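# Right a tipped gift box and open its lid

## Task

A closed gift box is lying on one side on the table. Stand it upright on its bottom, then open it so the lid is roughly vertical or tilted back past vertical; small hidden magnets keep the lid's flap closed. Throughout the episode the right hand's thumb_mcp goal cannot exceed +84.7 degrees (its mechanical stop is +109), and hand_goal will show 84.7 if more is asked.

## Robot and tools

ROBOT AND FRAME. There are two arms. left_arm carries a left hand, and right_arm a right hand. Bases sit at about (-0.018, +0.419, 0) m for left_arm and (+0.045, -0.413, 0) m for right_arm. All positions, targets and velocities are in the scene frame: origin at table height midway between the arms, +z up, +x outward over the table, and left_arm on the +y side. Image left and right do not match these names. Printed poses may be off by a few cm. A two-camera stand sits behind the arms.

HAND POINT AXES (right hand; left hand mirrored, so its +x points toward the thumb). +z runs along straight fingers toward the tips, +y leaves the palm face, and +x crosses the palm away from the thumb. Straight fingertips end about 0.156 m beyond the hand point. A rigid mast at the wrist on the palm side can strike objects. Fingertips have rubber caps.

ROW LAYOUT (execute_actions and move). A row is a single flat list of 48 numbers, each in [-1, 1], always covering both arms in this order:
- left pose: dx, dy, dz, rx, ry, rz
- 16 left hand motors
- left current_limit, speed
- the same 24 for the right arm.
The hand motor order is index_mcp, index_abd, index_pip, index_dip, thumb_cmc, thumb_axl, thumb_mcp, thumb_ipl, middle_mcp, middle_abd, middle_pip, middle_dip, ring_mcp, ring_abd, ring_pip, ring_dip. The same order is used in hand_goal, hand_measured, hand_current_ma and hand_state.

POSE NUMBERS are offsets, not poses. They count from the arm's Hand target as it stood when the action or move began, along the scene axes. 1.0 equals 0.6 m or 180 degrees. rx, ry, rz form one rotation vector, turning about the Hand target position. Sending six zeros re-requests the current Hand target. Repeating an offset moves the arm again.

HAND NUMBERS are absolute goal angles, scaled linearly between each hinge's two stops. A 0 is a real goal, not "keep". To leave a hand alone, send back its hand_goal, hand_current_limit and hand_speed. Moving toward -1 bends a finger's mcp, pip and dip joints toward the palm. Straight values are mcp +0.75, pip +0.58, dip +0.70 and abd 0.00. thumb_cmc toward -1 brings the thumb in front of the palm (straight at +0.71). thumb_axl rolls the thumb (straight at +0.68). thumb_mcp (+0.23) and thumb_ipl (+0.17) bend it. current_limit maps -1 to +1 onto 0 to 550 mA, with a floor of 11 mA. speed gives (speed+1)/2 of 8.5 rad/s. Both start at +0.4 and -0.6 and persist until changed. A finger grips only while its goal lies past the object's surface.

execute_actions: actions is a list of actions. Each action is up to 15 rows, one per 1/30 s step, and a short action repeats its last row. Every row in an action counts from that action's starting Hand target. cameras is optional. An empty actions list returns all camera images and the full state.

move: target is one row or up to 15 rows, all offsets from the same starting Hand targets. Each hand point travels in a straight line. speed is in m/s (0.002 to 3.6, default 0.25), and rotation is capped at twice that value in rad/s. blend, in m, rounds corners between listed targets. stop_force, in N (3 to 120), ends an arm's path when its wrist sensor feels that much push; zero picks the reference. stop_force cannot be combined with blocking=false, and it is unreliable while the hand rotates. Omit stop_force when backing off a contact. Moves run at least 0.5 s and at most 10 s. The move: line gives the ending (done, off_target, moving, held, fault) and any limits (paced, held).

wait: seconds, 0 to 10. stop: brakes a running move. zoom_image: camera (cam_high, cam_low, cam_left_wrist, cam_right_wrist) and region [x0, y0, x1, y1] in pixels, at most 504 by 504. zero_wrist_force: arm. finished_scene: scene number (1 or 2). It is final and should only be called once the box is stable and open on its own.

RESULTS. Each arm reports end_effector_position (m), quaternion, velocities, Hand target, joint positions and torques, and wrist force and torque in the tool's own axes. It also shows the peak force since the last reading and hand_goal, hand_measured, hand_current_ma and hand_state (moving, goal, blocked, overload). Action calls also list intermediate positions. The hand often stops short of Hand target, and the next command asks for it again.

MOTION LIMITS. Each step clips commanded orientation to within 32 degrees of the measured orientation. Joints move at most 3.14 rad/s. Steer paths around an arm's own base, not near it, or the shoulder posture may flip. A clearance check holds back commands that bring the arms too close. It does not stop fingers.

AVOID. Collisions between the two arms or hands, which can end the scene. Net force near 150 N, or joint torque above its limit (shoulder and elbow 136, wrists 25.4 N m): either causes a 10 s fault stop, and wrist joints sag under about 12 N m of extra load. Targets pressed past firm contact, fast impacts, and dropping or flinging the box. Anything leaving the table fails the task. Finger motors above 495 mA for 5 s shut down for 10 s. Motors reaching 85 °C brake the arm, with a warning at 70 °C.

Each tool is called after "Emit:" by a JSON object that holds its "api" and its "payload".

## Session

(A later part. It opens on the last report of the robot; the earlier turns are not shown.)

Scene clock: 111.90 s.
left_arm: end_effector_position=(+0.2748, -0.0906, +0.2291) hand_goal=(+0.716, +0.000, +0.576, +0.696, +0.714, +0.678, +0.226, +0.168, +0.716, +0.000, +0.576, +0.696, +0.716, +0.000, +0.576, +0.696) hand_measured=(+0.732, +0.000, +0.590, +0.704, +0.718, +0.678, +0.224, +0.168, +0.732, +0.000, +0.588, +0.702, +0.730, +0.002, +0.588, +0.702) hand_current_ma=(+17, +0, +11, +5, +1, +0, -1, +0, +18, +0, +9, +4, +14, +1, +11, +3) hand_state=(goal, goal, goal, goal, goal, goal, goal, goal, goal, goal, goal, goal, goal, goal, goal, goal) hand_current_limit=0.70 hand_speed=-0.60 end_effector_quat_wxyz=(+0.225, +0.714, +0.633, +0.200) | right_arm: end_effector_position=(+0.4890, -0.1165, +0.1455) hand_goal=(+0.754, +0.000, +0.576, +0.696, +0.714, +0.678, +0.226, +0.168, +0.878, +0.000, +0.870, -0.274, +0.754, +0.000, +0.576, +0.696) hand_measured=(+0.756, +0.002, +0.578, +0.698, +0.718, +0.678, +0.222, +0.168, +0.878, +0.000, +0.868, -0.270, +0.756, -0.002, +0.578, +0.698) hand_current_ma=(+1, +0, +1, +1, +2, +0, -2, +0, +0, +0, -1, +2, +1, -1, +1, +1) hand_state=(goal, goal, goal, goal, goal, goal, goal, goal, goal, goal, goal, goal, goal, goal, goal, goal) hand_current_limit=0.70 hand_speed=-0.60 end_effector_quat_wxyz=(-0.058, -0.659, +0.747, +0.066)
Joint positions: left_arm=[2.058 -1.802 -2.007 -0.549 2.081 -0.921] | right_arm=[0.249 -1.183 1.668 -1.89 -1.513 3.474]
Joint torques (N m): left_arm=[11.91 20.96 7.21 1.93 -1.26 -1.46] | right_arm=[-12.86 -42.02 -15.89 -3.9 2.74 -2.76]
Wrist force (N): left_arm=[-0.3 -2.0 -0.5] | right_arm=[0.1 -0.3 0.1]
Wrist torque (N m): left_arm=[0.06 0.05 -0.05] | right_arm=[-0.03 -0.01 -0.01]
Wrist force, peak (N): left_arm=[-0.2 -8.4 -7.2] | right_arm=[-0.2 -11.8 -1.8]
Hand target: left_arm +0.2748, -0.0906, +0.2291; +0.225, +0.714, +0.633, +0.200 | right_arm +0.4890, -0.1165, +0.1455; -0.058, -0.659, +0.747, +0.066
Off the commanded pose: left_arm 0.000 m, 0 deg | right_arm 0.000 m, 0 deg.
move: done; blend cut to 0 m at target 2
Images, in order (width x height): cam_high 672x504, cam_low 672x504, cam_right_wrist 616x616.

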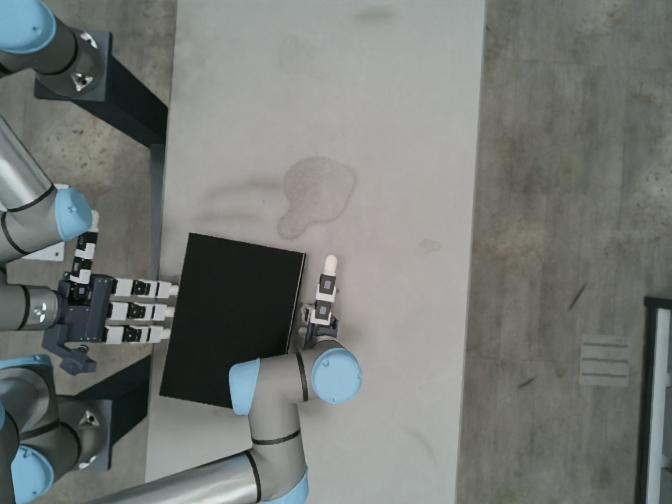

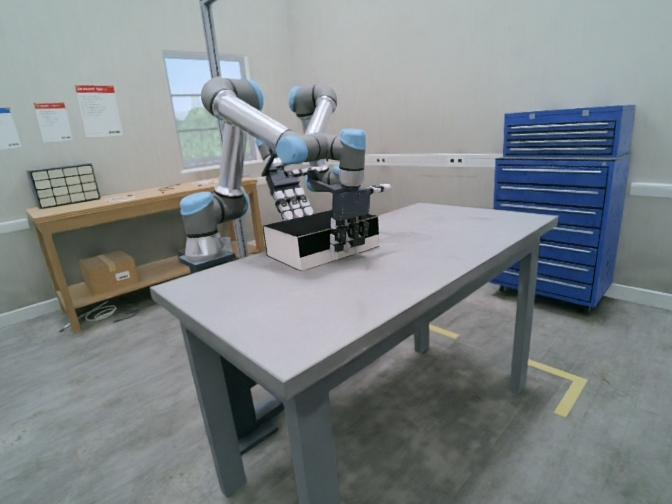

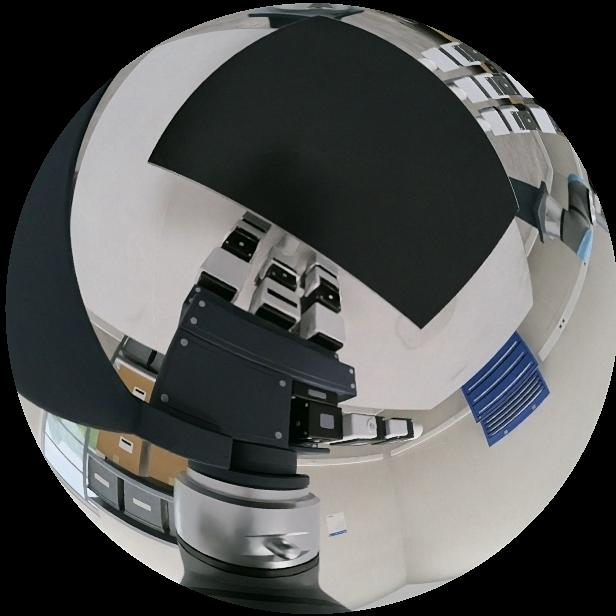

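Emit:
{"api": "move", "payload": {"target": [0,0,0,0,0,0,0.716,0,0.576,0.696,0.714,0.678,0.226,0.168,0.716,0,0.576,0.696,0.716,0,0.576,0.696,0.7,-0.6,-0.0348,0.0042,0,0,0,0,0.754,0,0.576,0.696,0.714,0.678,0.226,0.168,0.878,0,0.870,-0.274,0.754,0,0.576,0.696,0.7,-0.6], "speed": 0.02, "stop_force": 3}}

Scene clock: 113.87 s.
left_arm: end_effector_position=(+0.2748, -0.0906, +0.2291) hand_goal=(+0.716, +0.000, +0.576, +0.696, +0.714, +0.678, +0.226, +0.168, +0.716, +0.000, +0.576, +0.696, +0.716, +0.000, +0.576, +0.696) hand_measured=(+0.732, +0.000, +0.590, +0.704, +0.718, +0.678, +0.224, +0.168, +0.732, +0.000, +0.588, +0.702, +0.730, +0.002, +0.588, +0.702) hand_current_ma=(+17, +0, +11, +5, +1, +0, -1, +0, +18, +0, +9, +4, +14, +1, +11, +3) hand_state=(goal, goal, goal, goal, goal, goal, goal, goal, goal, goal, goal, goal, goal, goal, goal, goal) hand_current_limit=0.70 hand_speed=-0.60 end_effector_quat_wxyz=(+0.225, +0.714, +0.633, +0.200) | right_arm: end_effector_position=(+0.4729, -0.1146, +0.1456) hand_goal=(+0.754, +0.000, +0.576, +0.696, +0.714, +0.678, +0.226, +0.168, +0.878, +0.000, +0.870, -0.274, +0.754, +0.000, +0.576, +0.696) hand_measured=(+0.772, +0.000, +0.586, +0.700, +0.718, +0.678, +0.222, +0.168, +0.880, +0.000, +0.870, -0.272, +0.774, -0.002, +0.586, +0.700) hand_current_ma=(+24, +0, +8, +1, +2, +0, -2, +0, +0, +0, +0, +1, +28, -1, +10, +2) hand_state=(goal, goal, goal, goal, goal, goal, goal, goal, goal, goal, goal, goal, blocked, goal, goal, goal) hand_current_limit=0.70 hand_speed=-0.60 end_effector_quat_wxyz=(-0.058, -0.659, +0.747, +0.066)
Joint positions: left_arm=[2.058 -1.802 -2.007 -0.549 2.081 -0.921] | right_arm=[0.258 -1.213 1.711 -1.904 -1.511 3.483]
Joint torques (N m): left_arm=[11.46 20.99 7.72 2.08 -1.28 -1.35] | right_arm=[-12.53 -35.13 -18.44 0.19 -2.36 -2.64]
Wrist force (N): left_arm=[-0.3 -2.0 -0.5] | right_arm=[0.3 -1.0 -0.2]
Wrist torque (N m): left_arm=[0.07 0.04 -0.05] | right_arm=[0.07 -0.06 -0.08]
Wrist force, peak (N): left_arm=[-0.1 -2.2 -0.5] | right_arm=[0.4 -2.7 -3.6]
Hand target: left_arm +0.2748, -0.0906, +0.2291; +0.225, +0.714, +0.633, +0.200 | right_arm +0.4729, -0.1146, +0.1455; -0.058, -0.659, +0.747, +0.066 (not the last commanded pose)
Off the commanded pose: left_arm 0.000 m, 0 deg | right_arm 0.005 m, 0 deg.
move: contact (right_arm)

Emit:
{"api": "move", "payload": {"target": [0,0,0,0,0,0,0.64,0,0.576,0.696,0.714,0.678,0.226,0.168,0.64,0,0.576,0.696,0.64,0,0.576,0.696,0.7,-0.6,0,0,0,0,0,0,0.61,0,0.576,0.696,0.714,0.678,0.226,0.168,0.84,0,0.870,-0.274,0.61,0,0.576,0.696,0.7,-0.6], "speed": 0.04, "cameras": ["cam_low"]}}

Emit:
{"api": "zoom_image", "payload": {"camera": "cam_low", "region": [305, 200, 395, 270]}}

Scene clock: 114.53 s.
left_arm: end_effector_position=(+0.2747, -0.0906, +0.2291) hand_goal=(+0.640, +0.000, +0.576, +0.696, +0.714, +0.678, +0.226, +0.168, +0.640, +0.000, +0.576, +0.696, +0.640, +0.000, +0.576, +0.696) hand_measured=(+0.722, +0.000, +0.598, +0.708, +0.718, +0.678, +0.224, +0.168, +0.722, +0.000, +0.596, +0.706, +0.720, +0.002, +0.598, +0.704) hand_current_ma=(+206, +0, +24, +9, +1, +0, -1, +0, +209, +0, +21, +6, +195, +1, +26, +6) hand_state=(blocked, goal, blocked, goal, goal, goal, goal, goal, blocked, goal, goal, goal, blocked, goal, blocked, goal) hand_current_limit=0.70 hand_speed=-0.60 end_effector_quat_wxyz=(+0.225, +0.714, +0.633, +0.200) | right_arm: end_effector_position=(+0.4729, -0.1146, +0.1455) hand_goal=(+0.610, +0.000, +0.576, +0.696, +0.714, +0.678, +0.226, +0.168, +0.840, +0.000, +0.870, -0.274, +0.610, +0.000, +0.576, +0.696) hand_measured=(+0.746, +0.000, +0.610, +0.712, +0.718, +0.678, +0.222, +0.168, +0.870, +0.000, +0.876, -0.270, +0.748, -0.002, +0.610, +0.712) hand_current_ma=(+467, +0, +54, +17, +2, +0, -2, +0, +51, +0, +4, +2, +467, -1, +55, +19) hand_state=(blocked, goal, blocked, goal, goal, goal, goal, goal, blocked, goal, goal, goal, blocked, goal, blocked, goal) hand_current_limit=0.70 hand_speed=-0.60 end_effector_quat_wxyz=(-0.058, -0.659, +0.747, +0.066)
Joint positions: left_arm=[2.058 -1.802 -2.007 -0.549 2.081 -0.921] | right_arm=[0.258 -1.213 1.711 -1.904 -1.512 3.483]
Joint torques (N m): left_arm=[11.72 20.41 7.46 4.59 3.52 -1.39] | right_arm=[-7.93 -37.24 -17.86 0.24 -1.32 -2.67]
Wrist force (N): left_arm=[0.1 -6.5 -2.3] | right_arm=[-0.3 -8.1 -2.9]
Wrist torque (N m): left_arm=[0.49 0.01 0.08] | right_arm=[0.77 0.04 -0.29]
Wrist force, peak (N): left_arm=[0.2 -7.2 -2.7] | right_arm=[-0.3 -8.1 -2.9]
Hand target: left_arm +0.2748, -0.0906, +0.2291; +0.225, +0.714, +0.633, +0.200 | right_arm +0.4729, -0.1146, +0.1455; -0.058, -0.659, +0.747, +0.066
Off the commanded pose: left_arm 0.000 m, 0 deg | right_arm 0.000 m, 0 deg.
move: done
Images, in order (width x height): cam_low 672x504.

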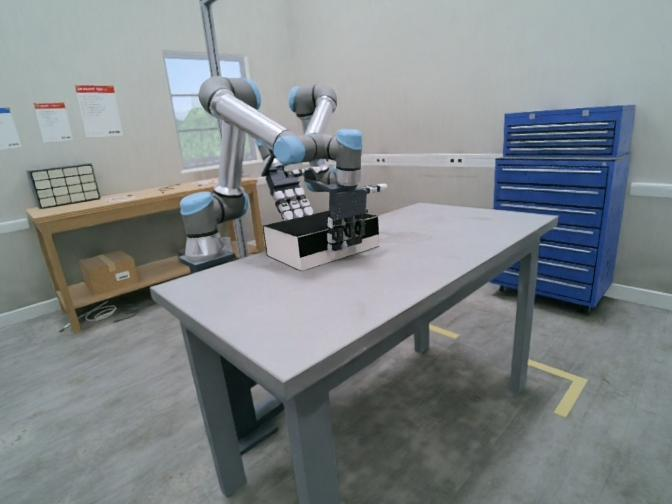

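Scaled by 5.600.

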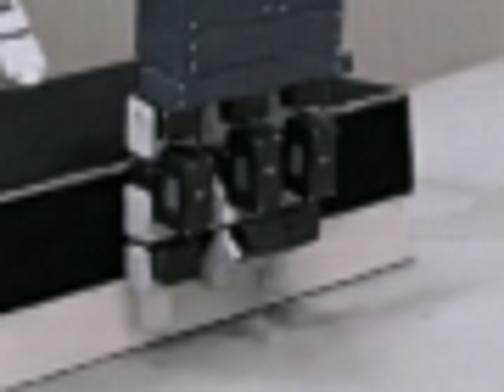

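Emit:
{"api": "move", "payload": {"target": [0,0,0,0,0,0,0.64,0,0.576,0.696,0.714,0.678,0.226,0.168,0.64,0,0.576,0.696,0.64,0,0.576,0.696,0.7,-0.6,0,0,0,0,0,0,0.61,0,0.576,0.696,0.714,0.678,0.226,0.168,0.86,0,0.82,-0.60,0.61,0,0.576,0.696,0.7,-0.7], "speed": 0.04, "cameras": ["cam_low"]}}

Emit:
{"api": "zoom_image", "payload": {"camera": "cam_low", "region": [265, 190, 395, 280]}}

Scene clock: 116.73 s.
left_arm: end_effector_position=(+0.2748, -0.0906, +0.2291) hand_goal=(+0.640, +0.000, +0.576, +0.696, +0.714, +0.678, +0.226, +0.168, +0.640, +0.000, +0.576, +0.696, +0.640, +0.000, +0.576, +0.696) hand_measured=(+0.722, +0.000, +0.598, +0.708, +0.718, +0.678, +0.224, +0.168, +0.722, +0.000, +0.596, +0.706, +0.720, +0.002, +0.600, +0.704) hand_current_ma=(+206, +0, +25, +9, +1, +0, -1, +0, +209, +0, +22, +6, +195, +1, +28, +6) hand_state=(blocked, goal, blocked, goal, goal, goal, goal, goal, blocked, goal, blocked, goal, blocked, goal, blocked, goal) hand_current_limit=0.70 hand_speed=-0.60 end_effector_quat_wxyz=(+0.225, +0.714, +0.633, +0.200) | right_arm: end_effector_position=(+0.4729, -0.1146, +0.1455) hand_goal=(+0.610, +0.000, +0.576, +0.696, +0.714, +0.678, +0.226, +0.168, +0.860, +0.000, +0.820, -0.600, +0.610, +0.000, +0.576, +0.696) hand_measured=(+0.746, +0.000, +0.610, +0.712, +0.718, +0.678, +0.222, +0.168, +0.916, +0.000, +0.862, -0.516, +0.748, -0.002, +0.610, +0.714) hand_current_ma=(+463, +0, +55, +17, +2, +0, -2, +0, +127, +0, +76, +213, +467, -1, +56, +19) hand_state=(blocked, goal, blocked, goal, goal, goal, goal, goal, blocked, goal, blocked, blocked, blocked, goal, blocked, goal) hand_current_limit=0.70 hand_speed=-0.70 end_effector_quat_wxyz=(-0.058, -0.659, +0.747, +0.066)
Joint positions: left_arm=[2.058 -1.802 -2.007 -0.549 2.081 -0.921] | right_arm=[0.258 -1.213 1.711 -1.904 -1.512 3.483]
Joint torques (N m): left_arm=[11.63 20.8 7.51 4.82 4.99 -1.44] | right_arm=[9.96 -40.41 -16.3 0.24 3.11 -2.61]
Wrist force (N): left_arm=[-0.1 -6.9 -4.8] | right_arm=[0.0 -10.4 0.7]
Wrist torque (N m): left_arm=[0.71 -0.03 0.08] | right_arm=[0.71 -0.02 -0.33]
Wrist force, peak (N): left_arm=[0.1 -7.3 -4.8] | right_arm=[0.3 -10.8 0.6]
Hand target: left_arm +0.2748, -0.0906, +0.2291; +0.225, +0.714, +0.633, +0.200 | right_arm +0.4729, -0.1146, +0.1455; -0.058, -0.659, +0.747, +0.066
Off the commanded pose: left_arm 0.000 m, 0 deg | right_arm 0.000 m, 0 deg.
move: done
Images, in order (width x height): cam_low 672x504.

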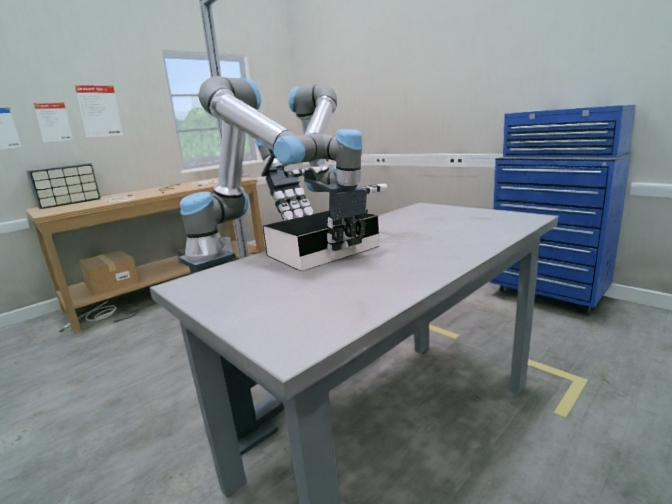

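Scaled by 3.877.

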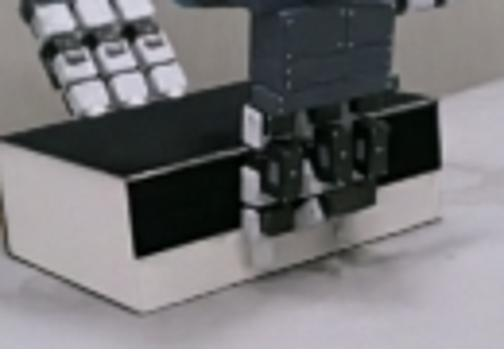

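Emit:
{"api": "move", "payload": {"target": [0,0,0,0,0,0,0.64,0,0.576,0.696,0.714,0.678,0.226,0.168,0.64,0,0.576,0.696,0.64,0,0.576,0.696,0.7,-0.6,0,0,0,0,0,0,0.61,0,0.576,0.696,0.714,0.678,0.226,0.168,0.88,0,0.75,-0.85,0.61,0,0.576,0.696,0.7,-0.7], "speed": 0.04, "cameras": ["cam_low","cam_high"]}}

Emit:
{"api": "zoom_image", "payload": {"camera": "cam_low", "region": [265, 190, 395, 280]}}

Scene clock: 117.70 s.
left_arm: end_effector_position=(+0.2748, -0.0906, +0.2291) hand_goal=(+0.640, +0.000, +0.576, +0.696, +0.714, +0.678, +0.226, +0.168, +0.640, +0.000, +0.576, +0.696, +0.640, +0.000, +0.576, +0.696) hand_measured=(+0.722, +0.000, +0.598, +0.708, +0.718, +0.678, +0.224, +0.168, +0.722, +0.000, +0.596, +0.706, +0.720, +0.002, +0.600, +0.704) hand_current_ma=(+206, +0, +26, +9, +1, +0, -1, +0, +209, +0, +23, +6, +195, +1, +28, +6) hand_state=(blocked, goal, blocked, goal, goal, goal, goal, goal, blocked, goal, blocked, goal, blocked, goal, blocked, goal) hand_current_limit=0.70 hand_speed=-0.60 end_effector_quat_wxyz=(+0.225, +0.714, +0.633, +0.200) | right_arm: end_effector_position=(+0.4729, -0.1146, +0.1455) hand_goal=(+0.610, +0.000, +0.576, +0.696, +0.714, +0.678, +0.226, +0.168, +0.880, +0.000, +0.750, -0.850, +0.610, +0.000, +0.576, +0.696) hand_measured=(+0.744, +0.000, +0.610, +0.712, +0.718, +0.678, +0.222, +0.168, +0.952, +0.000, +0.844, -0.756, +0.746, -0.002, +0.610, +0.714) hand_current_ma=(+461, +0, +55, +17, +2, +0, -2, +0, +184, +0, +245, +248, +467, -1, +56, +20) hand_state=(blocked, goal, blocked, goal, goal, goal, goal, goal, blocked, goal, blocked, blocked, blocked, goal, blocked, goal) hand_current_limit=0.70 hand_speed=-0.70 end_effector_quat_wxyz=(-0.058, -0.659, +0.747, +0.066)
Joint positions: left_arm=[2.058 -1.802 -2.007 -0.549 2.081 -0.921] | right_arm=[0.258 -1.213 1.711 -1.904 -1.511 3.483]
Joint torques (N m): left_arm=[11.44 20.67 8.7 4.12 5.05 -1.36] | right_arm=[12.62 -40.64 -16.11 0.23 3.73 -2.58]
Wrist force (N): left_arm=[0.3 -7.1 -6.0] | right_arm=[0.4 -12.0 1.3]
Wrist torque (N m): left_arm=[0.82 -0.11 0.11] | right_arm=[0.70 -0.07 -0.33]
Wrist force, peak (N): left_arm=[0.2 -7.3 -6.2] | right_arm=[0.2 -12.2 1.5]
Hand target: left_arm +0.2748, -0.0906, +0.2291; +0.225, +0.714, +0.633, +0.200 | right_arm +0.4729, -0.1146, +0.1455; -0.058, -0.659, +0.747, +0.066
Off the commanded pose: left_arm 0.000 m, 0 deg | right_arm 0.000 m, 0 deg.
move: done
Images, in order (width x height): cam_high 672x504, cam_low 672x504.

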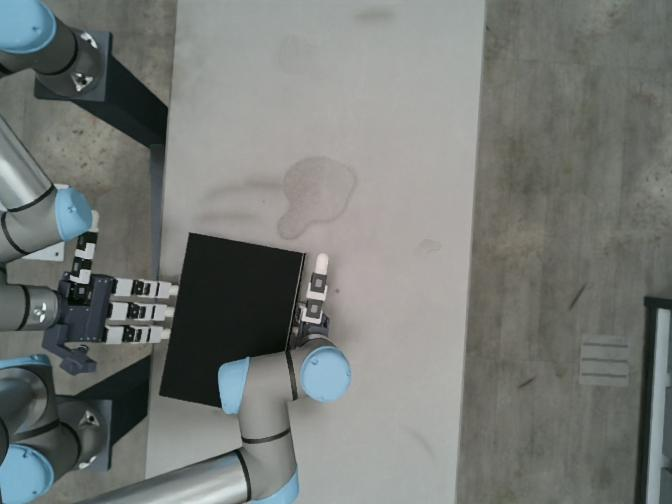

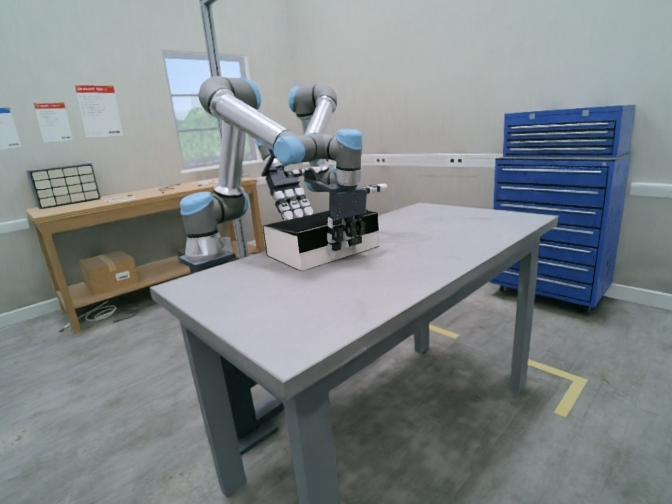

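Scaled by 3.877.

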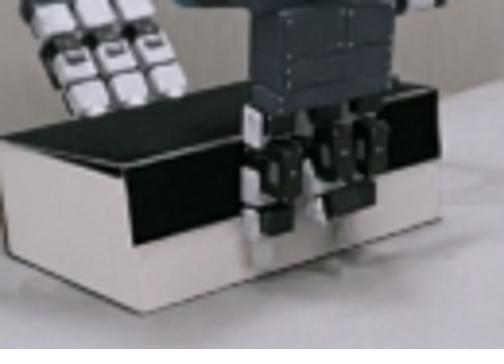

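Emit:
{"api": "move", "payload": {"target": [0,0,0,0,0,0,0.70,0,0.576,0.696,0.714,0.678,0.226,0.168,0.70,0,0.576,0.696,0.70,0,0.576,0.696,0.7,-0.6,0,0,0,0,0,0,0.90,0,0.80,-0.78,0.714,0.678,0.226,0.168,0.88,0,0.750,-0.85,0.90,0,0.80,-0.78,0.7,-0.7], "speed": 0.04, "cameras": ["cam_low","cam_high"]}}

Emit:
{"api": "zoom_image", "payload": {"camera": "cam_low", "region": [265, 190, 395, 280]}}

Scene clock: 120.20 s.
left_arm: end_effector_position=(+0.2748, -0.0906, +0.2291) hand_goal=(+0.700, +0.000, +0.576, +0.696, +0.714, +0.678, +0.226, +0.168, +0.700, +0.000, +0.576, +0.696, +0.700, +0.000, +0.576, +0.696) hand_measured=(+0.728, +0.000, +0.598, +0.706, +0.718, +0.678, +0.224, +0.168, +0.728, +0.000, +0.596, +0.704, +0.726, +0.002, +0.600, +0.704) hand_current_ma=(+39, +0, +25, +8, +1, +0, -1, +0, +40, +0, +23, +6, +34, +1, +28, +5) hand_state=(blocked, goal, blocked, goal, goal, goal, goal, goal, blocked, goal, blocked, goal, blocked, goal, blocked, goal) hand_current_limit=0.70 hand_speed=-0.60 end_effector_quat_wxyz=(+0.225, +0.714, +0.633, +0.200) | right_arm: end_effector_position=(+0.4729, -0.1146, +0.1456) hand_goal=(+0.900, +0.000, +0.800, -0.780, +0.714, +0.678, +0.226, +0.168, +0.880, +0.000, +0.750, -0.850, +0.900, +0.000, +0.800, -0.780) hand_measured=(+0.956, +0.000, +0.832, -0.728, +0.718, +0.678, +0.222, +0.168, +0.956, +0.000, +0.842, -0.808, +0.958, -0.002, +0.834, -0.724) hand_current_ma=(+125, +0, +49, +102, +2, +0, -2, +0, +198, +0, +240, +76, +134, -1, +52, +117) hand_state=(blocked, goal, blocked, blocked, goal, goal, goal, goal, blocked, goal, blocked, blocked, blocked, goal, blocked, blocked) hand_current_limit=0.70 hand_speed=-0.70 end_effector_quat_wxyz=(-0.058, -0.659, +0.747, +0.066)
Joint positions: left_arm=[2.058 -1.802 -2.007 -0.549 2.081 -0.921] | right_arm=[0.258 -1.213 1.711 -1.904 -1.511 3.483]
Joint torques (N m): left_arm=[11.83 20.57 8.76 1.99 -0.2 -1.4] | right_arm=[8.89 -40.92 -16.32 0.19 -0.42 -2.55]
Wrist force (N): left_arm=[0.1 -6.7 -18.8] | right_arm=[0.6 -13.6 3.7]
Wrist torque (N m): left_arm=[1.58 -0.32 0.08] | right_arm=[0.44 -0.15 -0.35]
Wrist force, peak (N): left_arm=[0.2 -6.8 -18.9] | right_arm=[0.6 -13.8 4.2]
Hand target: left_arm +0.2748, -0.0906, +0.2291; +0.225, +0.714, +0.633, +0.200 | right_arm +0.4729, -0.1146, +0.1455; -0.058, -0.659, +0.747, +0.066
Off the commanded pose: left_arm 0.000 m, 0 deg | right_arm 0.000 m, 0 deg.
move: done
Images, in order (width x height): cam_high 672x504, cam_low 672x504.

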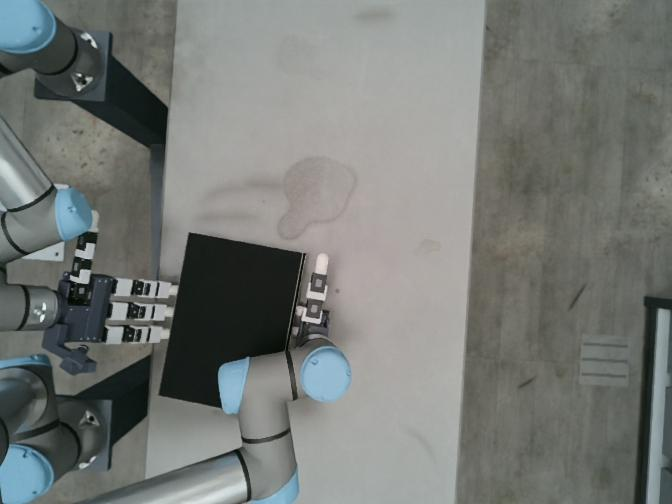

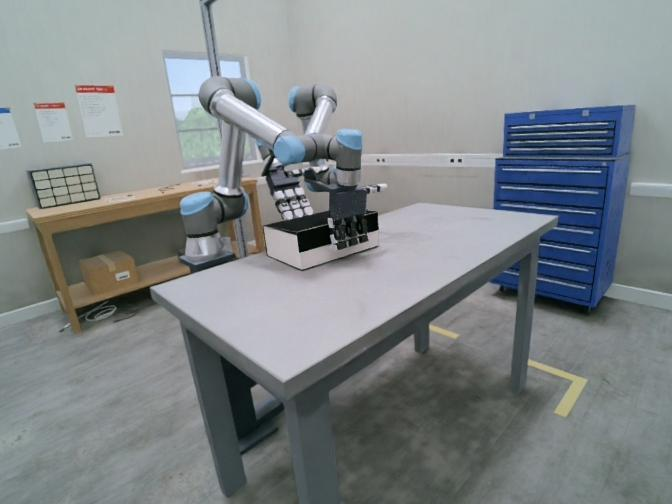

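Scaled by 3.877.

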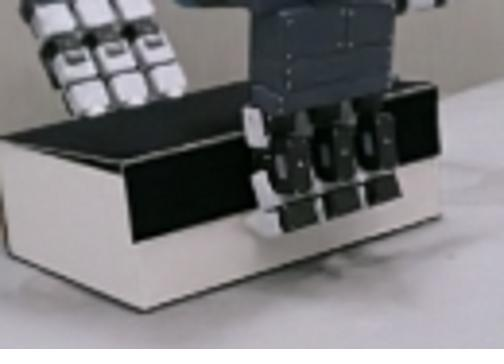

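Emit:
{"api": "move", "payload": {"target": [[0,0,0,0,0,0,0.70,0,0.576,0.696,0.714,0.678,0.226,0.168,0.70,0,0.576,0.696,0.70,0,0.576,0.696,0.7,-0.6,0.005,-0.0006,0,0,0,0,0.93,0,0.79,-0.80,0.714,0.678,0.226,0.168,0.92,0,0.770,-0.85,0.93,0,0.79,-0.80,0.7,-0.7],[0,0,0,0,0,0,0.70,0,0.576,0.696,0.714,0.678,0.226,0.168,0.70,0,0.576,0.696,0.70,0,0.576,0.696,0.7,-0.6,0.01,-0.0012,0.05,0,0,0,0.93,0,0.79,-0.80,0.714,0.678,0.226,0.168,0.92,0,0.770,-0.85,0.93,0,0.79,-0.80,0.7,-0.7]], "speed": 0.04, "cameras": ["cam_low","cam_high"]}}

Emit:
{"api": "zoom_image", "payload": {"camera": "cam_low", "region": [265, 180, 395, 280]}}

Scene clock: 122.13 s.
left_arm: end_effector_position=(+0.2748, -0.0906, +0.2291) hand_goal=(+0.700, +0.000, +0.576, +0.696, +0.714, +0.678, +0.226, +0.168, +0.700, +0.000, +0.576, +0.696, +0.700, +0.000, +0.576, +0.696) hand_measured=(+0.728, +0.000, +0.594, +0.706, +0.718, +0.678, +0.224, +0.168, +0.728, +0.000, +0.592, +0.704, +0.726, +0.002, +0.594, +0.704) hand_current_ma=(+39, +0, +19, +7, +1, +0, -1, +0, +40, +0, +15, +5, +34, +1, +19, +4) hand_state=(blocked, goal, goal, goal, goal, goal, goal, goal, blocked, goal, goal, goal, blocked, goal, goal, goal) hand_current_limit=0.70 hand_speed=-0.60 end_effector_quat_wxyz=(+0.225, +0.714, +0.633, +0.200) | right_arm: end_effector_position=(+0.4789, -0.1153, +0.1757) hand_goal=(+0.930, +0.000, +0.790, -0.800, +0.714, +0.678, +0.226, +0.168, +0.920, +0.000, +0.770, -0.850, +0.930, +0.000, +0.790, -0.800) hand_measured=(+0.936, +0.000, +0.794, -0.796, +0.718, +0.678, +0.222, +0.168, +0.946, +0.000, +0.792, -0.830, +0.940, -0.002, +0.796, -0.796) hand_current_ma=(+5, +0, +3, +2, +2, +0, -2, +0, +41, +0, +28, +26, +9, -1, +4, +2) hand_state=(goal, goal, goal, goal, goal, goal, goal, goal, blocked, goal, blocked, blocked, goal, goal, goal, goal) hand_current_limit=0.70 hand_speed=-0.70 end_effector_quat_wxyz=(-0.058, -0.659, +0.747, +0.066)
Joint positions: left_arm=[2.058 -1.802 -2.007 -0.549 2.081 -0.921] | right_arm=[0.255 -1.234 1.654 -1.827 -1.512 3.48]
Joint torques (N m): left_arm=[11.24 20.59 8.56 3.76 -0.27 -1.42] | right_arm=[-9.77 -28.82 -13.38 -3.81 -2.81 -2.32]
Wrist force (N): left_arm=[0.0 -2.1 0.3] | right_arm=[0.3 -1.5 0.8]
Wrist torque (N m): left_arm=[0.02 0.01 -0.02] | right_arm=[0.03 -0.03 0.00]
Wrist force, peak (N): left_arm=[-0.1 -6.7 -19.0] | right_arm=[0.6 -13.9 4.4]
Hand target: left_arm +0.2748, -0.0906, +0.2291; +0.225, +0.714, +0.633, +0.200 | right_arm +0.4789, -0.1153, +0.1755; -0.058, -0.659, +0.747, +0.066
Off the commanded pose: left_arm 0.000 m, 0 deg | right_arm 0.000 m, 0 deg.
move: done
Images, in order (width x height): cam_high 672x504, cam_low 672x504.

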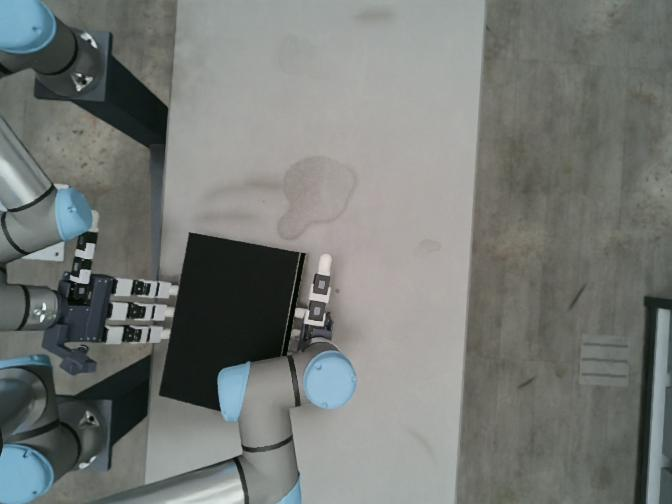

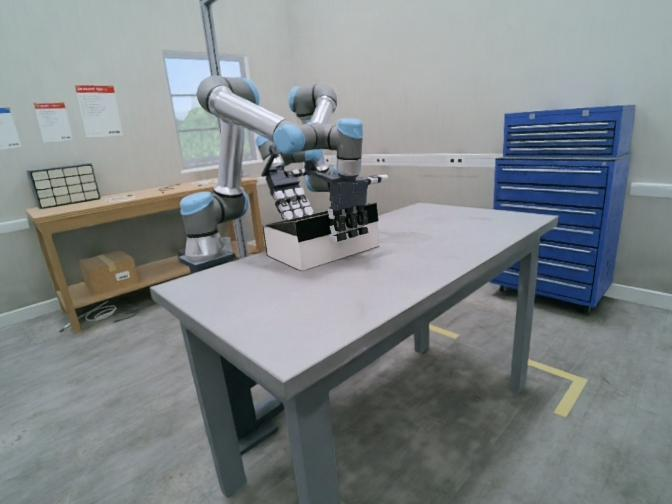

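Scaled by 3.877.

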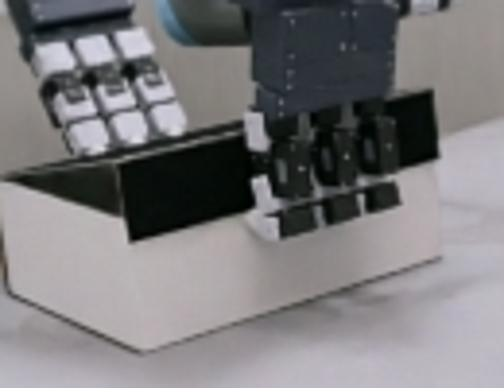

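Emit:
{"api": "move", "payload": {"target": [0,0,0,0,0,0,0.71,0,0.576,0.696,0.714,0.678,0.226,0.168,0.71,0,0.576,0.696,0.71,0,0.576,0.696,0.7,-0.6,0,0,0.0833,0,0,0,0.93,0,0.79,-0.80,0.714,0.678,0.226,0.168,0.93,0,0.790,-0.80,0.93,0,0.79,-0.80,0.7,-0.7], "speed": 0.06, "cameras": ["cam_low","cam_high","cam_right_wrist"]}}

Emit:
{"api": "zoom_image", "payload": {"camera": "cam_low", "region": [255, 170, 405, 280]}}

Scene clock: 123.83 s.
left_arm: end_effector_position=(+0.2748, -0.0906, +0.2291) hand_goal=(+0.710, +0.000, +0.576, +0.696, +0.714, +0.678, +0.226, +0.168, +0.710, +0.000, +0.576, +0.696, +0.710, +0.000, +0.576, +0.696) hand_measured=(+0.728, +0.000, +0.594, +0.706, +0.718, +0.678, +0.224, +0.168, +0.728, +0.000, +0.592, +0.704, +0.726, +0.002, +0.594, +0.704) hand_current_ma=(+20, +0, +19, +7, +1, +0, -1, +0, +21, +0, +15, +5, +16, +1, +19, +4) hand_state=(goal, goal, goal, goal, goal, goal, goal, goal, goal, goal, goal, goal, goal, goal, goal, goal) hand_current_limit=0.70 hand_speed=-0.60 end_effector_quat_wxyz=(+0.225, +0.714, +0.633, +0.200) | right_arm: end_effector_position=(+0.4789, -0.1153, +0.2256) hand_goal=(+0.930, +0.000, +0.790, -0.800, +0.714, +0.678, +0.226, +0.168, +0.930, +0.000, +0.790, -0.800, +0.930, +0.000, +0.790, -0.800) hand_measured=(+0.932, +0.000, +0.794, -0.796, +0.718, +0.678, +0.222, +0.168, +0.934, +0.000, +0.794, -0.798, +0.934, -0.002, +0.796, -0.796) hand_current_ma=(+1, +0, +2, +2, +2, +0, -2, +0, +2, +0, +2, +1, +2, -1, +3, +2) hand_state=(goal, goal, goal, goal, goal, goal, goal, goal, goal, goal, goal, goal, goal, goal, goal, goal) hand_current_limit=0.70 hand_speed=-0.70 end_effector_quat_wxyz=(-0.058, -0.659, +0.747, +0.066)
Joint positions: left_arm=[2.058 -1.802 -2.007 -0.549 2.081 -0.921] | right_arm=[0.255 -1.275 1.575 -1.705 -1.512 3.48]
Joint torques (N m): left_arm=[11.27 21.01 9.02 4.52 -0.35 -1.3] | right_arm=[0.45 -28.01 -15.39 -4.46 -0.91 1.3]
Wrist force (N): left_arm=[0.1 -2.2 0.1] | right_arm=[0.8 -0.2 0.6]
Wrist torque (N m): left_arm=[0.03 0.00 -0.01] | right_arm=[-0.01 -0.09 0.07]
Wrist force, peak (N): left_arm=[-0.3 -2.5 0.4] | right_arm=[0.1 -2.4 2.3]
Hand target: left_arm +0.2748, -0.0906, +0.2291; +0.225, +0.714, +0.633, +0.200 | right_arm +0.4789, -0.1153, +0.2255; -0.058, -0.659, +0.747, +0.066
Off the commanded pose: left_arm 0.000 m, 0 deg | right_arm 0.000 m, 0 deg.
move: done
Images, in order (width x height): cam_high 672x504, cam_low 672x504, cam_right_wrist 616x616.

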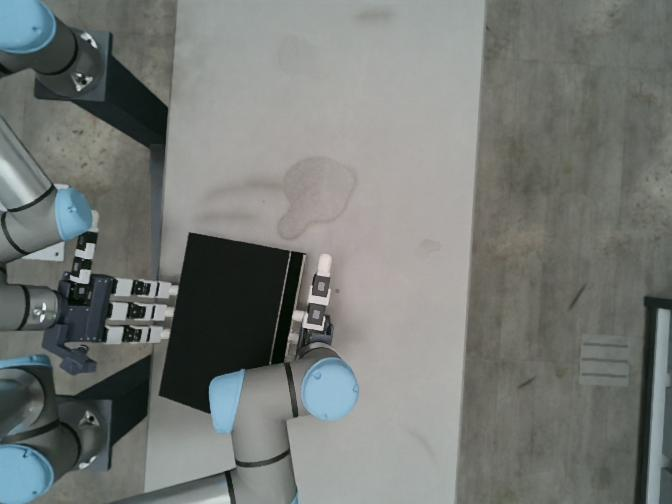

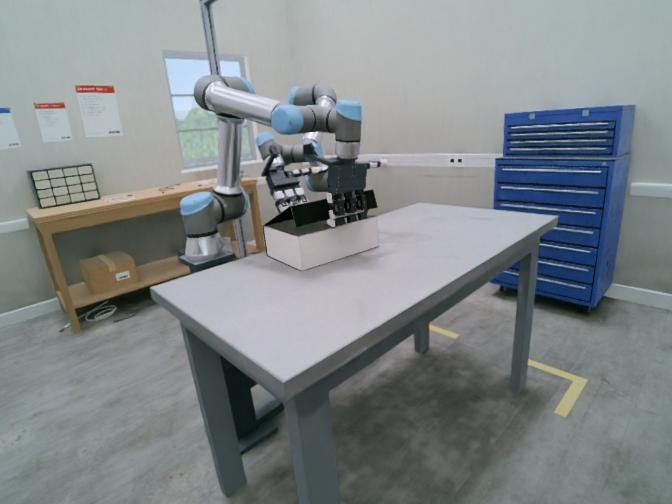

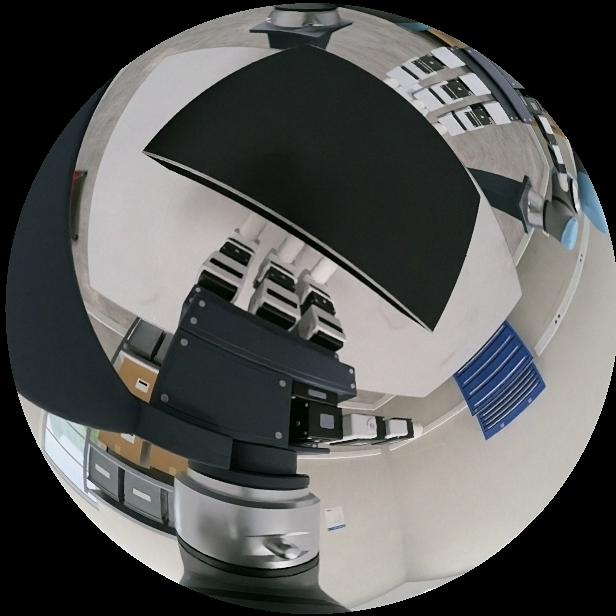

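Scaled by 3.360.

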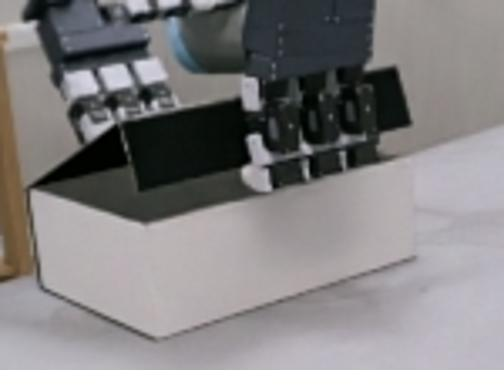

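Emit:
{"api": "move", "payload": {"target": [[0,0,0,0,0,0,0.71,0,0.576,0.696,0.714,0.678,0.226,0.168,0.71,0,0.576,0.696,0.71,0,0.576,0.696,0.7,-0.6,-0.005,0.0006,0.0417,0,0,0,0.93,0,0.79,-0.80,0.714,0.678,0.226,0.168,0.93,0,0.790,-0.80,0.93,0,0.79,-0.80,0.7,-0.7],[0,0,0,0,0,0,0.71,0,0.576,0.696,0.714,0.678,0.226,0.168,0.71,0,0.576,0.696,0.71,0,0.576,0.696,0.7,-0.6,-0.0199,0.0024,0.0867,0,0,0,0.93,0,0.79,-0.80,0.714,0.678,0.226,0.168,0.93,0,0.790,-0.80,0.93,0,0.79,-0.80,0.7,-0.7],[0,0,0,0,0,0,0.71,0,0.576,0.696,0.714,0.678,0.226,0.168,0.71,0,0.576,0.696,0.71,0,0.576,0.696,0.7,-0.6,-0.0199,0.0024,0.055,0,0,0,0.93,0,0.79,-0.80,0.714,0.678,0.226,0.168,0.93,0,0.790,-0.80,0.93,0,0.79,-0.80,0.7,-0.7]], "speed": 0.08, "blend": [0.01,0,0], "cameras": ["cam_low","cam_high"]}}

Emit:
{"api": "zoom_image", "payload": {"camera": "cam_low", "region": [255, 160, 405, 280]}}

Scene clock: 125.97 s.
left_arm: end_effector_position=(+0.2748, -0.0906, +0.2291) hand_goal=(+0.710, +0.000, +0.576, +0.696, +0.714, +0.678, +0.226, +0.168, +0.710, +0.000, +0.576, +0.696, +0.710, +0.000, +0.576, +0.696) hand_measured=(+0.728, +0.000, +0.594, +0.706, +0.718, +0.678, +0.224, +0.168, +0.728, +0.000, +0.592, +0.704, +0.726, +0.002, +0.594, +0.704) hand_current_ma=(+20, +0, +19, +7, +1, +0, -1, +0, +21, +0, +15, +5, +16, +1, +19, +4) hand_state=(goal, goal, goal, goal, goal, goal, goal, goal, goal, goal, goal, goal, goal, goal, goal, goal) hand_current_limit=0.70 hand_speed=-0.60 end_effector_quat_wxyz=(+0.225, +0.714, +0.633, +0.200) | right_arm: end_effector_position=(+0.4669, -0.1138, +0.2585) hand_goal=(+0.930, +0.000, +0.790, -0.800, +0.714, +0.678, +0.226, +0.168, +0.930, +0.000, +0.790, -0.800, +0.930, +0.000, +0.790, -0.800) hand_measured=(+0.932, +0.000, +0.792, -0.796, +0.718, +0.678, +0.222, +0.168, +0.932, +0.000, +0.794, -0.798, +0.934, -0.002, +0.796, -0.796) hand_current_ma=(+1, +0, +1, +2, +2, +0, -2, +0, +1, +0, +2, +1, +2, -1, +3, +2) hand_state=(goal, goal, goal, goal, goal, goal, goal, goal, goal, goal, goal, goal, goal, goal, goal, goal) hand_current_limit=0.70 hand_speed=-0.70 end_effector_quat_wxyz=(-0.058, -0.659, +0.747, +0.066)
Joint positions: left_arm=[2.058 -1.802 -2.007 -0.549 2.081 -0.921] | right_arm=[0.262 -1.319 1.545 -1.632 -1.511 3.487]
Joint torques (N m): left_arm=[10.78 20.58 9.1 4.5 -0.27 -1.47] | right_arm=[-12.38 -43.52 -26.48 -1.27 -0.11 -2.4]
Wrist force (N): left_arm=[-0.3 -2.3 0.3] | right_arm=[0.5 0.0 0.7]
Wrist torque (N m): left_arm=[0.00 0.05 -0.05] | right_arm=[-0.01 -0.06 -0.08]
Wrist force, peak (N): left_arm=[-0.1 -2.5 0.5] | right_arm=[0.1 -0.9 2.4]
Hand target: left_arm +0.2748, -0.0906, +0.2291; +0.225, +0.714, +0.633, +0.200 | right_arm +0.4669, -0.1138, +0.2585; -0.058, -0.659, +0.747, +0.066
Off the commanded pose: left_arm 0.000 m, 0 deg | right_arm 0.000 m, 0 deg.
move: done
Images, in order (width x height): cam_high 672x504, cam_low 672x504.

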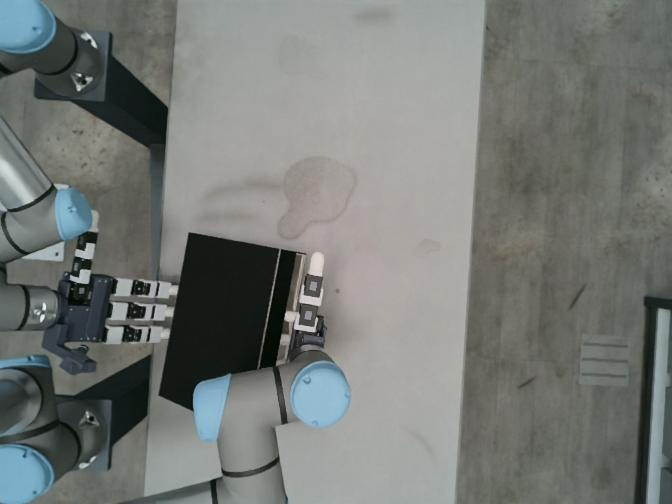

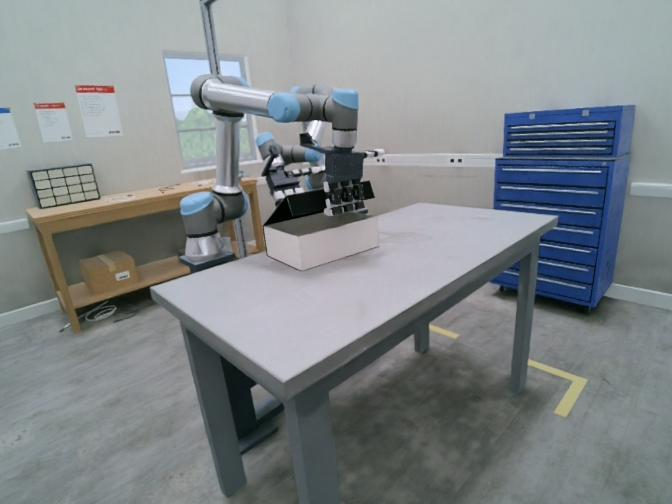

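Scaled by 3.360.

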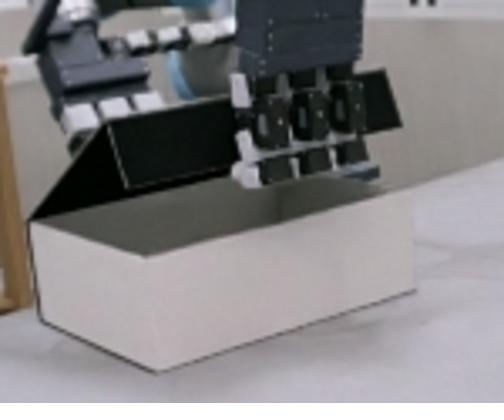

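Emit:
{"api": "move", "payload": {"target": [[-0.0827,0.0099,0,0,0,0,0.754,0,0.576,0.696,0.714,0.678,0.226,0.168,0.754,0,0.576,0.696,0.754,0,0.576,0.696,0.7,-0.6,0.0798,-0.0097,-0.0047,0.0199,0.1655,0,0.754,0,0.576,0.696,0.714,0.678,0.226,0.168,0.754,0,0.576,0.696,0.754,0,0.576,0.696,0.7,-0.6],[-0.0827,0.0099,0.285,0,0,0,0.754,0,0.576,0.696,0.714,0.678,0.226,0.168,0.754,0,0.576,0.696,0.754,0,0.576,0.696,0.7,-0.6,0.1207,-0.0145,-0.0435,0.0431,0.3585,0,0.754,0,0.576,0.696,0.714,0.678,0.226,0.168,0.754,0,0.576,0.696,0.754,0,0.576,0.696,0.7,-0.6],[-0.1247,0.351,0.285,0,0,0,0.754,0,0.576,0.696,0.714,0.678,0.226,0.168,0.754,0,0.576,0.696,0.754,0,0.576,0.696,0.7,-0.6,0.1207,-0.0145,-0.0435,0.0431,0.3585,0,0.754,0,0.576,0.696,0.714,0.678,0.226,0.168,0.754,0,0.576,0.696,0.754,0,0.576,0.696,0.7,-0.6]], "speed": [0.18,0.25,0.3], "blend": [0.01,0.01,0], "cameras": ["cam_low","cam_high"]}}

Emit:
{"api": "zoom_image", "payload": {"camera": "cam_low", "region": [255, 150, 425, 280]}}

Scene clock: 132.53 s.
left_arm: end_effector_position=(+0.2000, +0.1200, +0.4002) hand_goal=(+0.754, +0.000, +0.576, +0.696, +0.714, +0.678, +0.226, +0.168, +0.754, +0.000, +0.576, +0.696, +0.754, +0.000, +0.576, +0.696) hand_measured=(+0.756, +0.000, +0.580, +0.700, +0.718, +0.678, +0.224, +0.168, +0.758, +0.000, +0.580, +0.700, +0.758, +0.002, +0.582, +0.700) hand_current_ma=(+1, +0, +2, +2, +1, +0, -1, +0, +1, +0, +2, +1, +1, +1, +3, +1) hand_state=(goal, goal, goal, goal, goal, goal, goal, goal, goal, goal, goal, goal, goal, goal, goal, goal) hand_current_limit=0.70 hand_speed=-0.60 end_effector_quat_wxyz=(+0.225, +0.713, +0.633, +0.200) | right_arm: end_effector_position=(+0.5393, -0.1225, +0.2324) hand_goal=(+0.754, +0.000, +0.576, +0.696, +0.714, +0.678, +0.226, +0.168, +0.754, +0.000, +0.576, +0.696, +0.754, +0.000, +0.576, +0.696) hand_measured=(+0.764, +0.000, +0.580, +0.694, +0.722, +0.678, +0.222, +0.168, +0.764, +0.000, +0.580, +0.694, +0.766, -0.002, +0.580, +0.694) hand_current_ma=(+10, +0, +2, -1, +6, +0, -2, +0, +10, +0, +2, -1, +12, -1, +2, -1) hand_state=(goal, goal, goal, goal, goal, goal, goal, goal, goal, goal, goal, goal, goal, goal, goal, goal) hand_current_limit=0.70 hand_speed=-0.60 end_effector_quat_wxyz=(-0.405, -0.525, +0.595, +0.455)
Joint positions: left_arm=[2.136 -1.037 -2.175 -1.107 2.052 -0.838] | right_arm=[0.176 -0.594 0.837 -0.513 -1.319 3.214]
Joint torques (N m): left_arm=[-0.9 13.78 12.89 2.44 3.59 1.21] | right_arm=[11.2 -49.73 -13.31 3.44 -2.67 2.56]
Wrist force (N): left_arm=[-0.2 -0.8 0.5] | right_arm=[-0.5 -1.3 -0.9]
Wrist torque (N m): left_arm=[-0.13 0.05 0.03] | right_arm=[0.25 0.11 -0.27]
Wrist force, peak (N): left_arm=[-0.2 -2.3 1.7] | right_arm=[-0.6 0.4 -3.8]
Hand target: left_arm +0.1999, +0.1200, +0.4001; +0.225, +0.714, +0.633, +0.200 | right_arm +0.5393, -0.1225, +0.2324; -0.405, -0.525, +0.595, +0.455
Off the commanded pose: left_arm 0.000 m, 0 deg | right_arm 0.000 m, 0 deg.
move: done
Images, in order (width x height): cam_high 672x504, cam_low 672x504.

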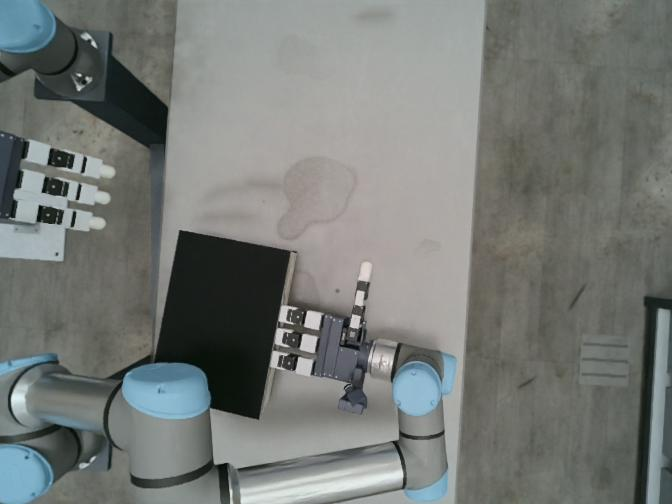

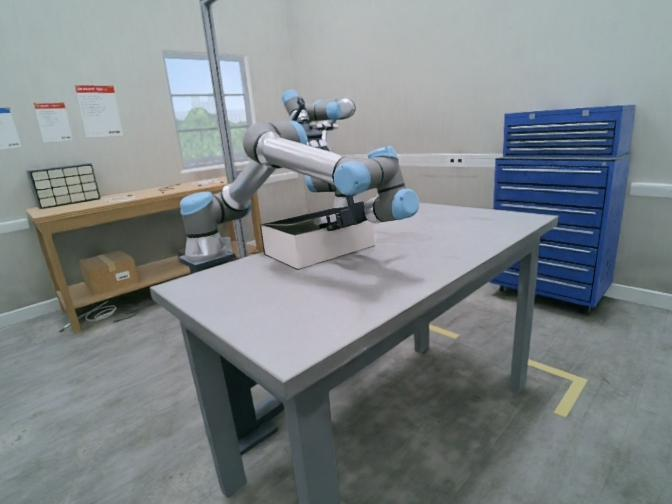

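Scaled by 2.965.

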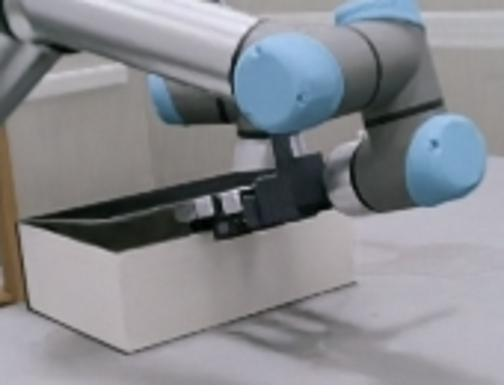

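Emit:
{"api": "zoom_image", "payload": {"camera": "cam_high", "region": [150, 210, 390, 430]}}

Emit:
{"api": "zoom_image", "payload": {"camera": "cam_low", "region": [255, 195, 385, 275]}}

Emit:
{"api": "wait", "payload": {"seconds": 0, "cameras": ["cam_right_wrist"]}}

Scaled by 2.100.

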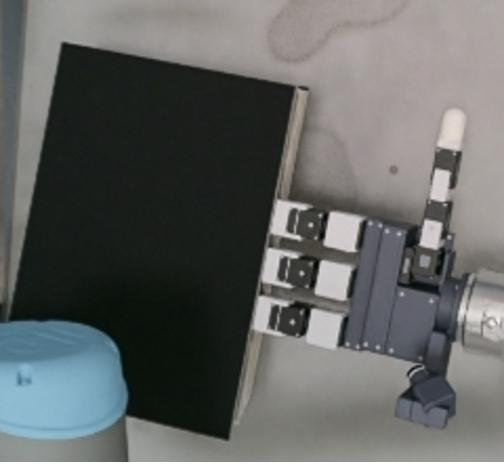

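Scaled by 3.877.

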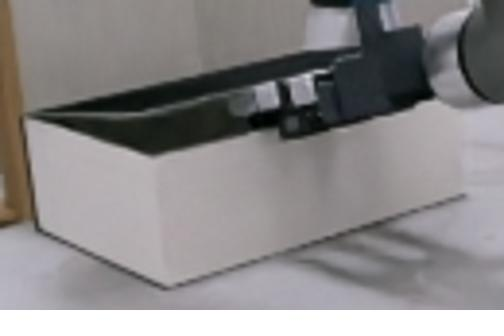

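Scene clock: 132.80 s.
left_arm: end_effector_position=(+0.1999, +0.1200, +0.4001) hand_goal=(+0.754, +0.000, +0.576, +0.696, +0.714, +0.678, +0.226, +0.168, +0.754, +0.000, +0.576, +0.696, +0.754, +0.000, +0.576, +0.696) hand_measured=(+0.756, +0.000, +0.580, +0.700, +0.718, +0.678, +0.224, +0.168, +0.758, +0.000, +0.580, +0.700, +0.758, +0.002, +0.582, +0.700) hand_current_ma=(+1, +0, +2, +2, +1, +0, -1, +0, +1, +0, +2, +1, +1, +1, +3, +1) hand_state=(goal, goal, goal, goal, goal, goal, goal, goal, goal, goal, goal, goal, goal, goal, goal, goal) hand_current_limit=0.70 hand_speed=-0.60 end_effector_quat_wxyz=(+0.225, +0.714, +0.633, +0.200) | right_arm: end_effector_position=(+0.5393, -0.1225, +0.2324) hand_goal=(+0.754, +0.000, +0.576, +0.696, +0.714, +0.678, +0.226, +0.168, +0.754, +0.000, +0.576, +0.696, +0.754, +0.000, +0.576, +0.696) hand_measured=(+0.764, +0.000, +0.580, +0.694, +0.722, +0.678, +0.222, +0.168, +0.764, +0.000, +0.580, +0.694, +0.766, -0.002, +0.580, +0.694) hand_current_ma=(+10, +0, +2, -1, +6, +0, -2, +0, +10, +0, +2, -1, +12, -1, +2, -1) hand_state=(goal, goal, goal, goal, goal, goal, goal, goal, goal, goal, goal, goal, goal, goal, goal, goal) hand_current_limit=0.70 hand_speed=-0.60 end_effector_quat_wxyz=(-0.405, -0.525, +0.595, +0.455)
Joint positions: left_arm=[2.136 -1.037 -2.175 -1.107 2.052 -0.838] | right_arm=[0.176 -0.594 0.837 -0.513 -1.319 3.214]
Joint torques (N m): left_arm=[-2.11 14.45 10.48 1.75 3.75 1.8] | right_arm=[10.67 -49.3 -13.72 3.33 -2.83 2.67]
Wrist force (N): left_arm=[0.0 -0.9 0.3] | right_arm=[-0.6 -1.0 -1.0]
Wrist torque (N m): left_arm=[-0.13 0.02 0.05] | right_arm=[0.30 0.14 -0.27]
Wrist force, peak (N): left_arm=[-0.3 -1.1 0.7] | right_arm=[-0.6 -1.0 -1.0]
Hand target: left_arm +0.1999, +0.1200, +0.4001; +0.225, +0.714, +0.633, +0.200 | right_arm +0.5393, -0.1225, +0.2324; -0.405, -0.525, +0.595, +0.455
Off the commanded pose: left_arm 0.000 m, 0 deg | right_arm 0.000 m, 0 deg.
Images, in order (width x height): cam_right_wrist 616x616.

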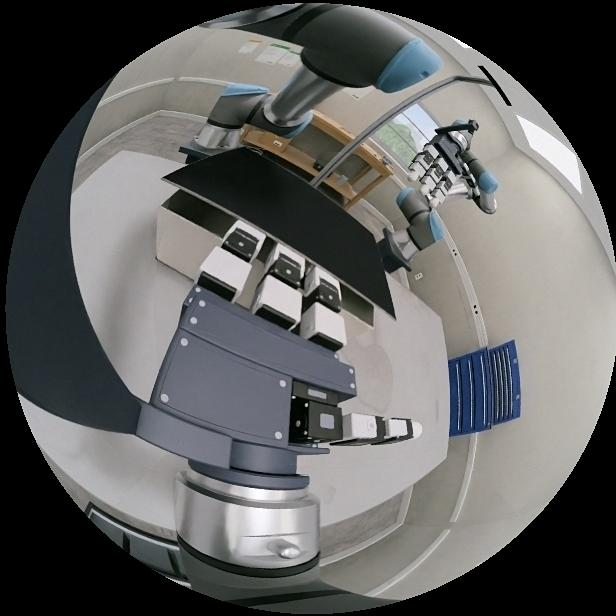

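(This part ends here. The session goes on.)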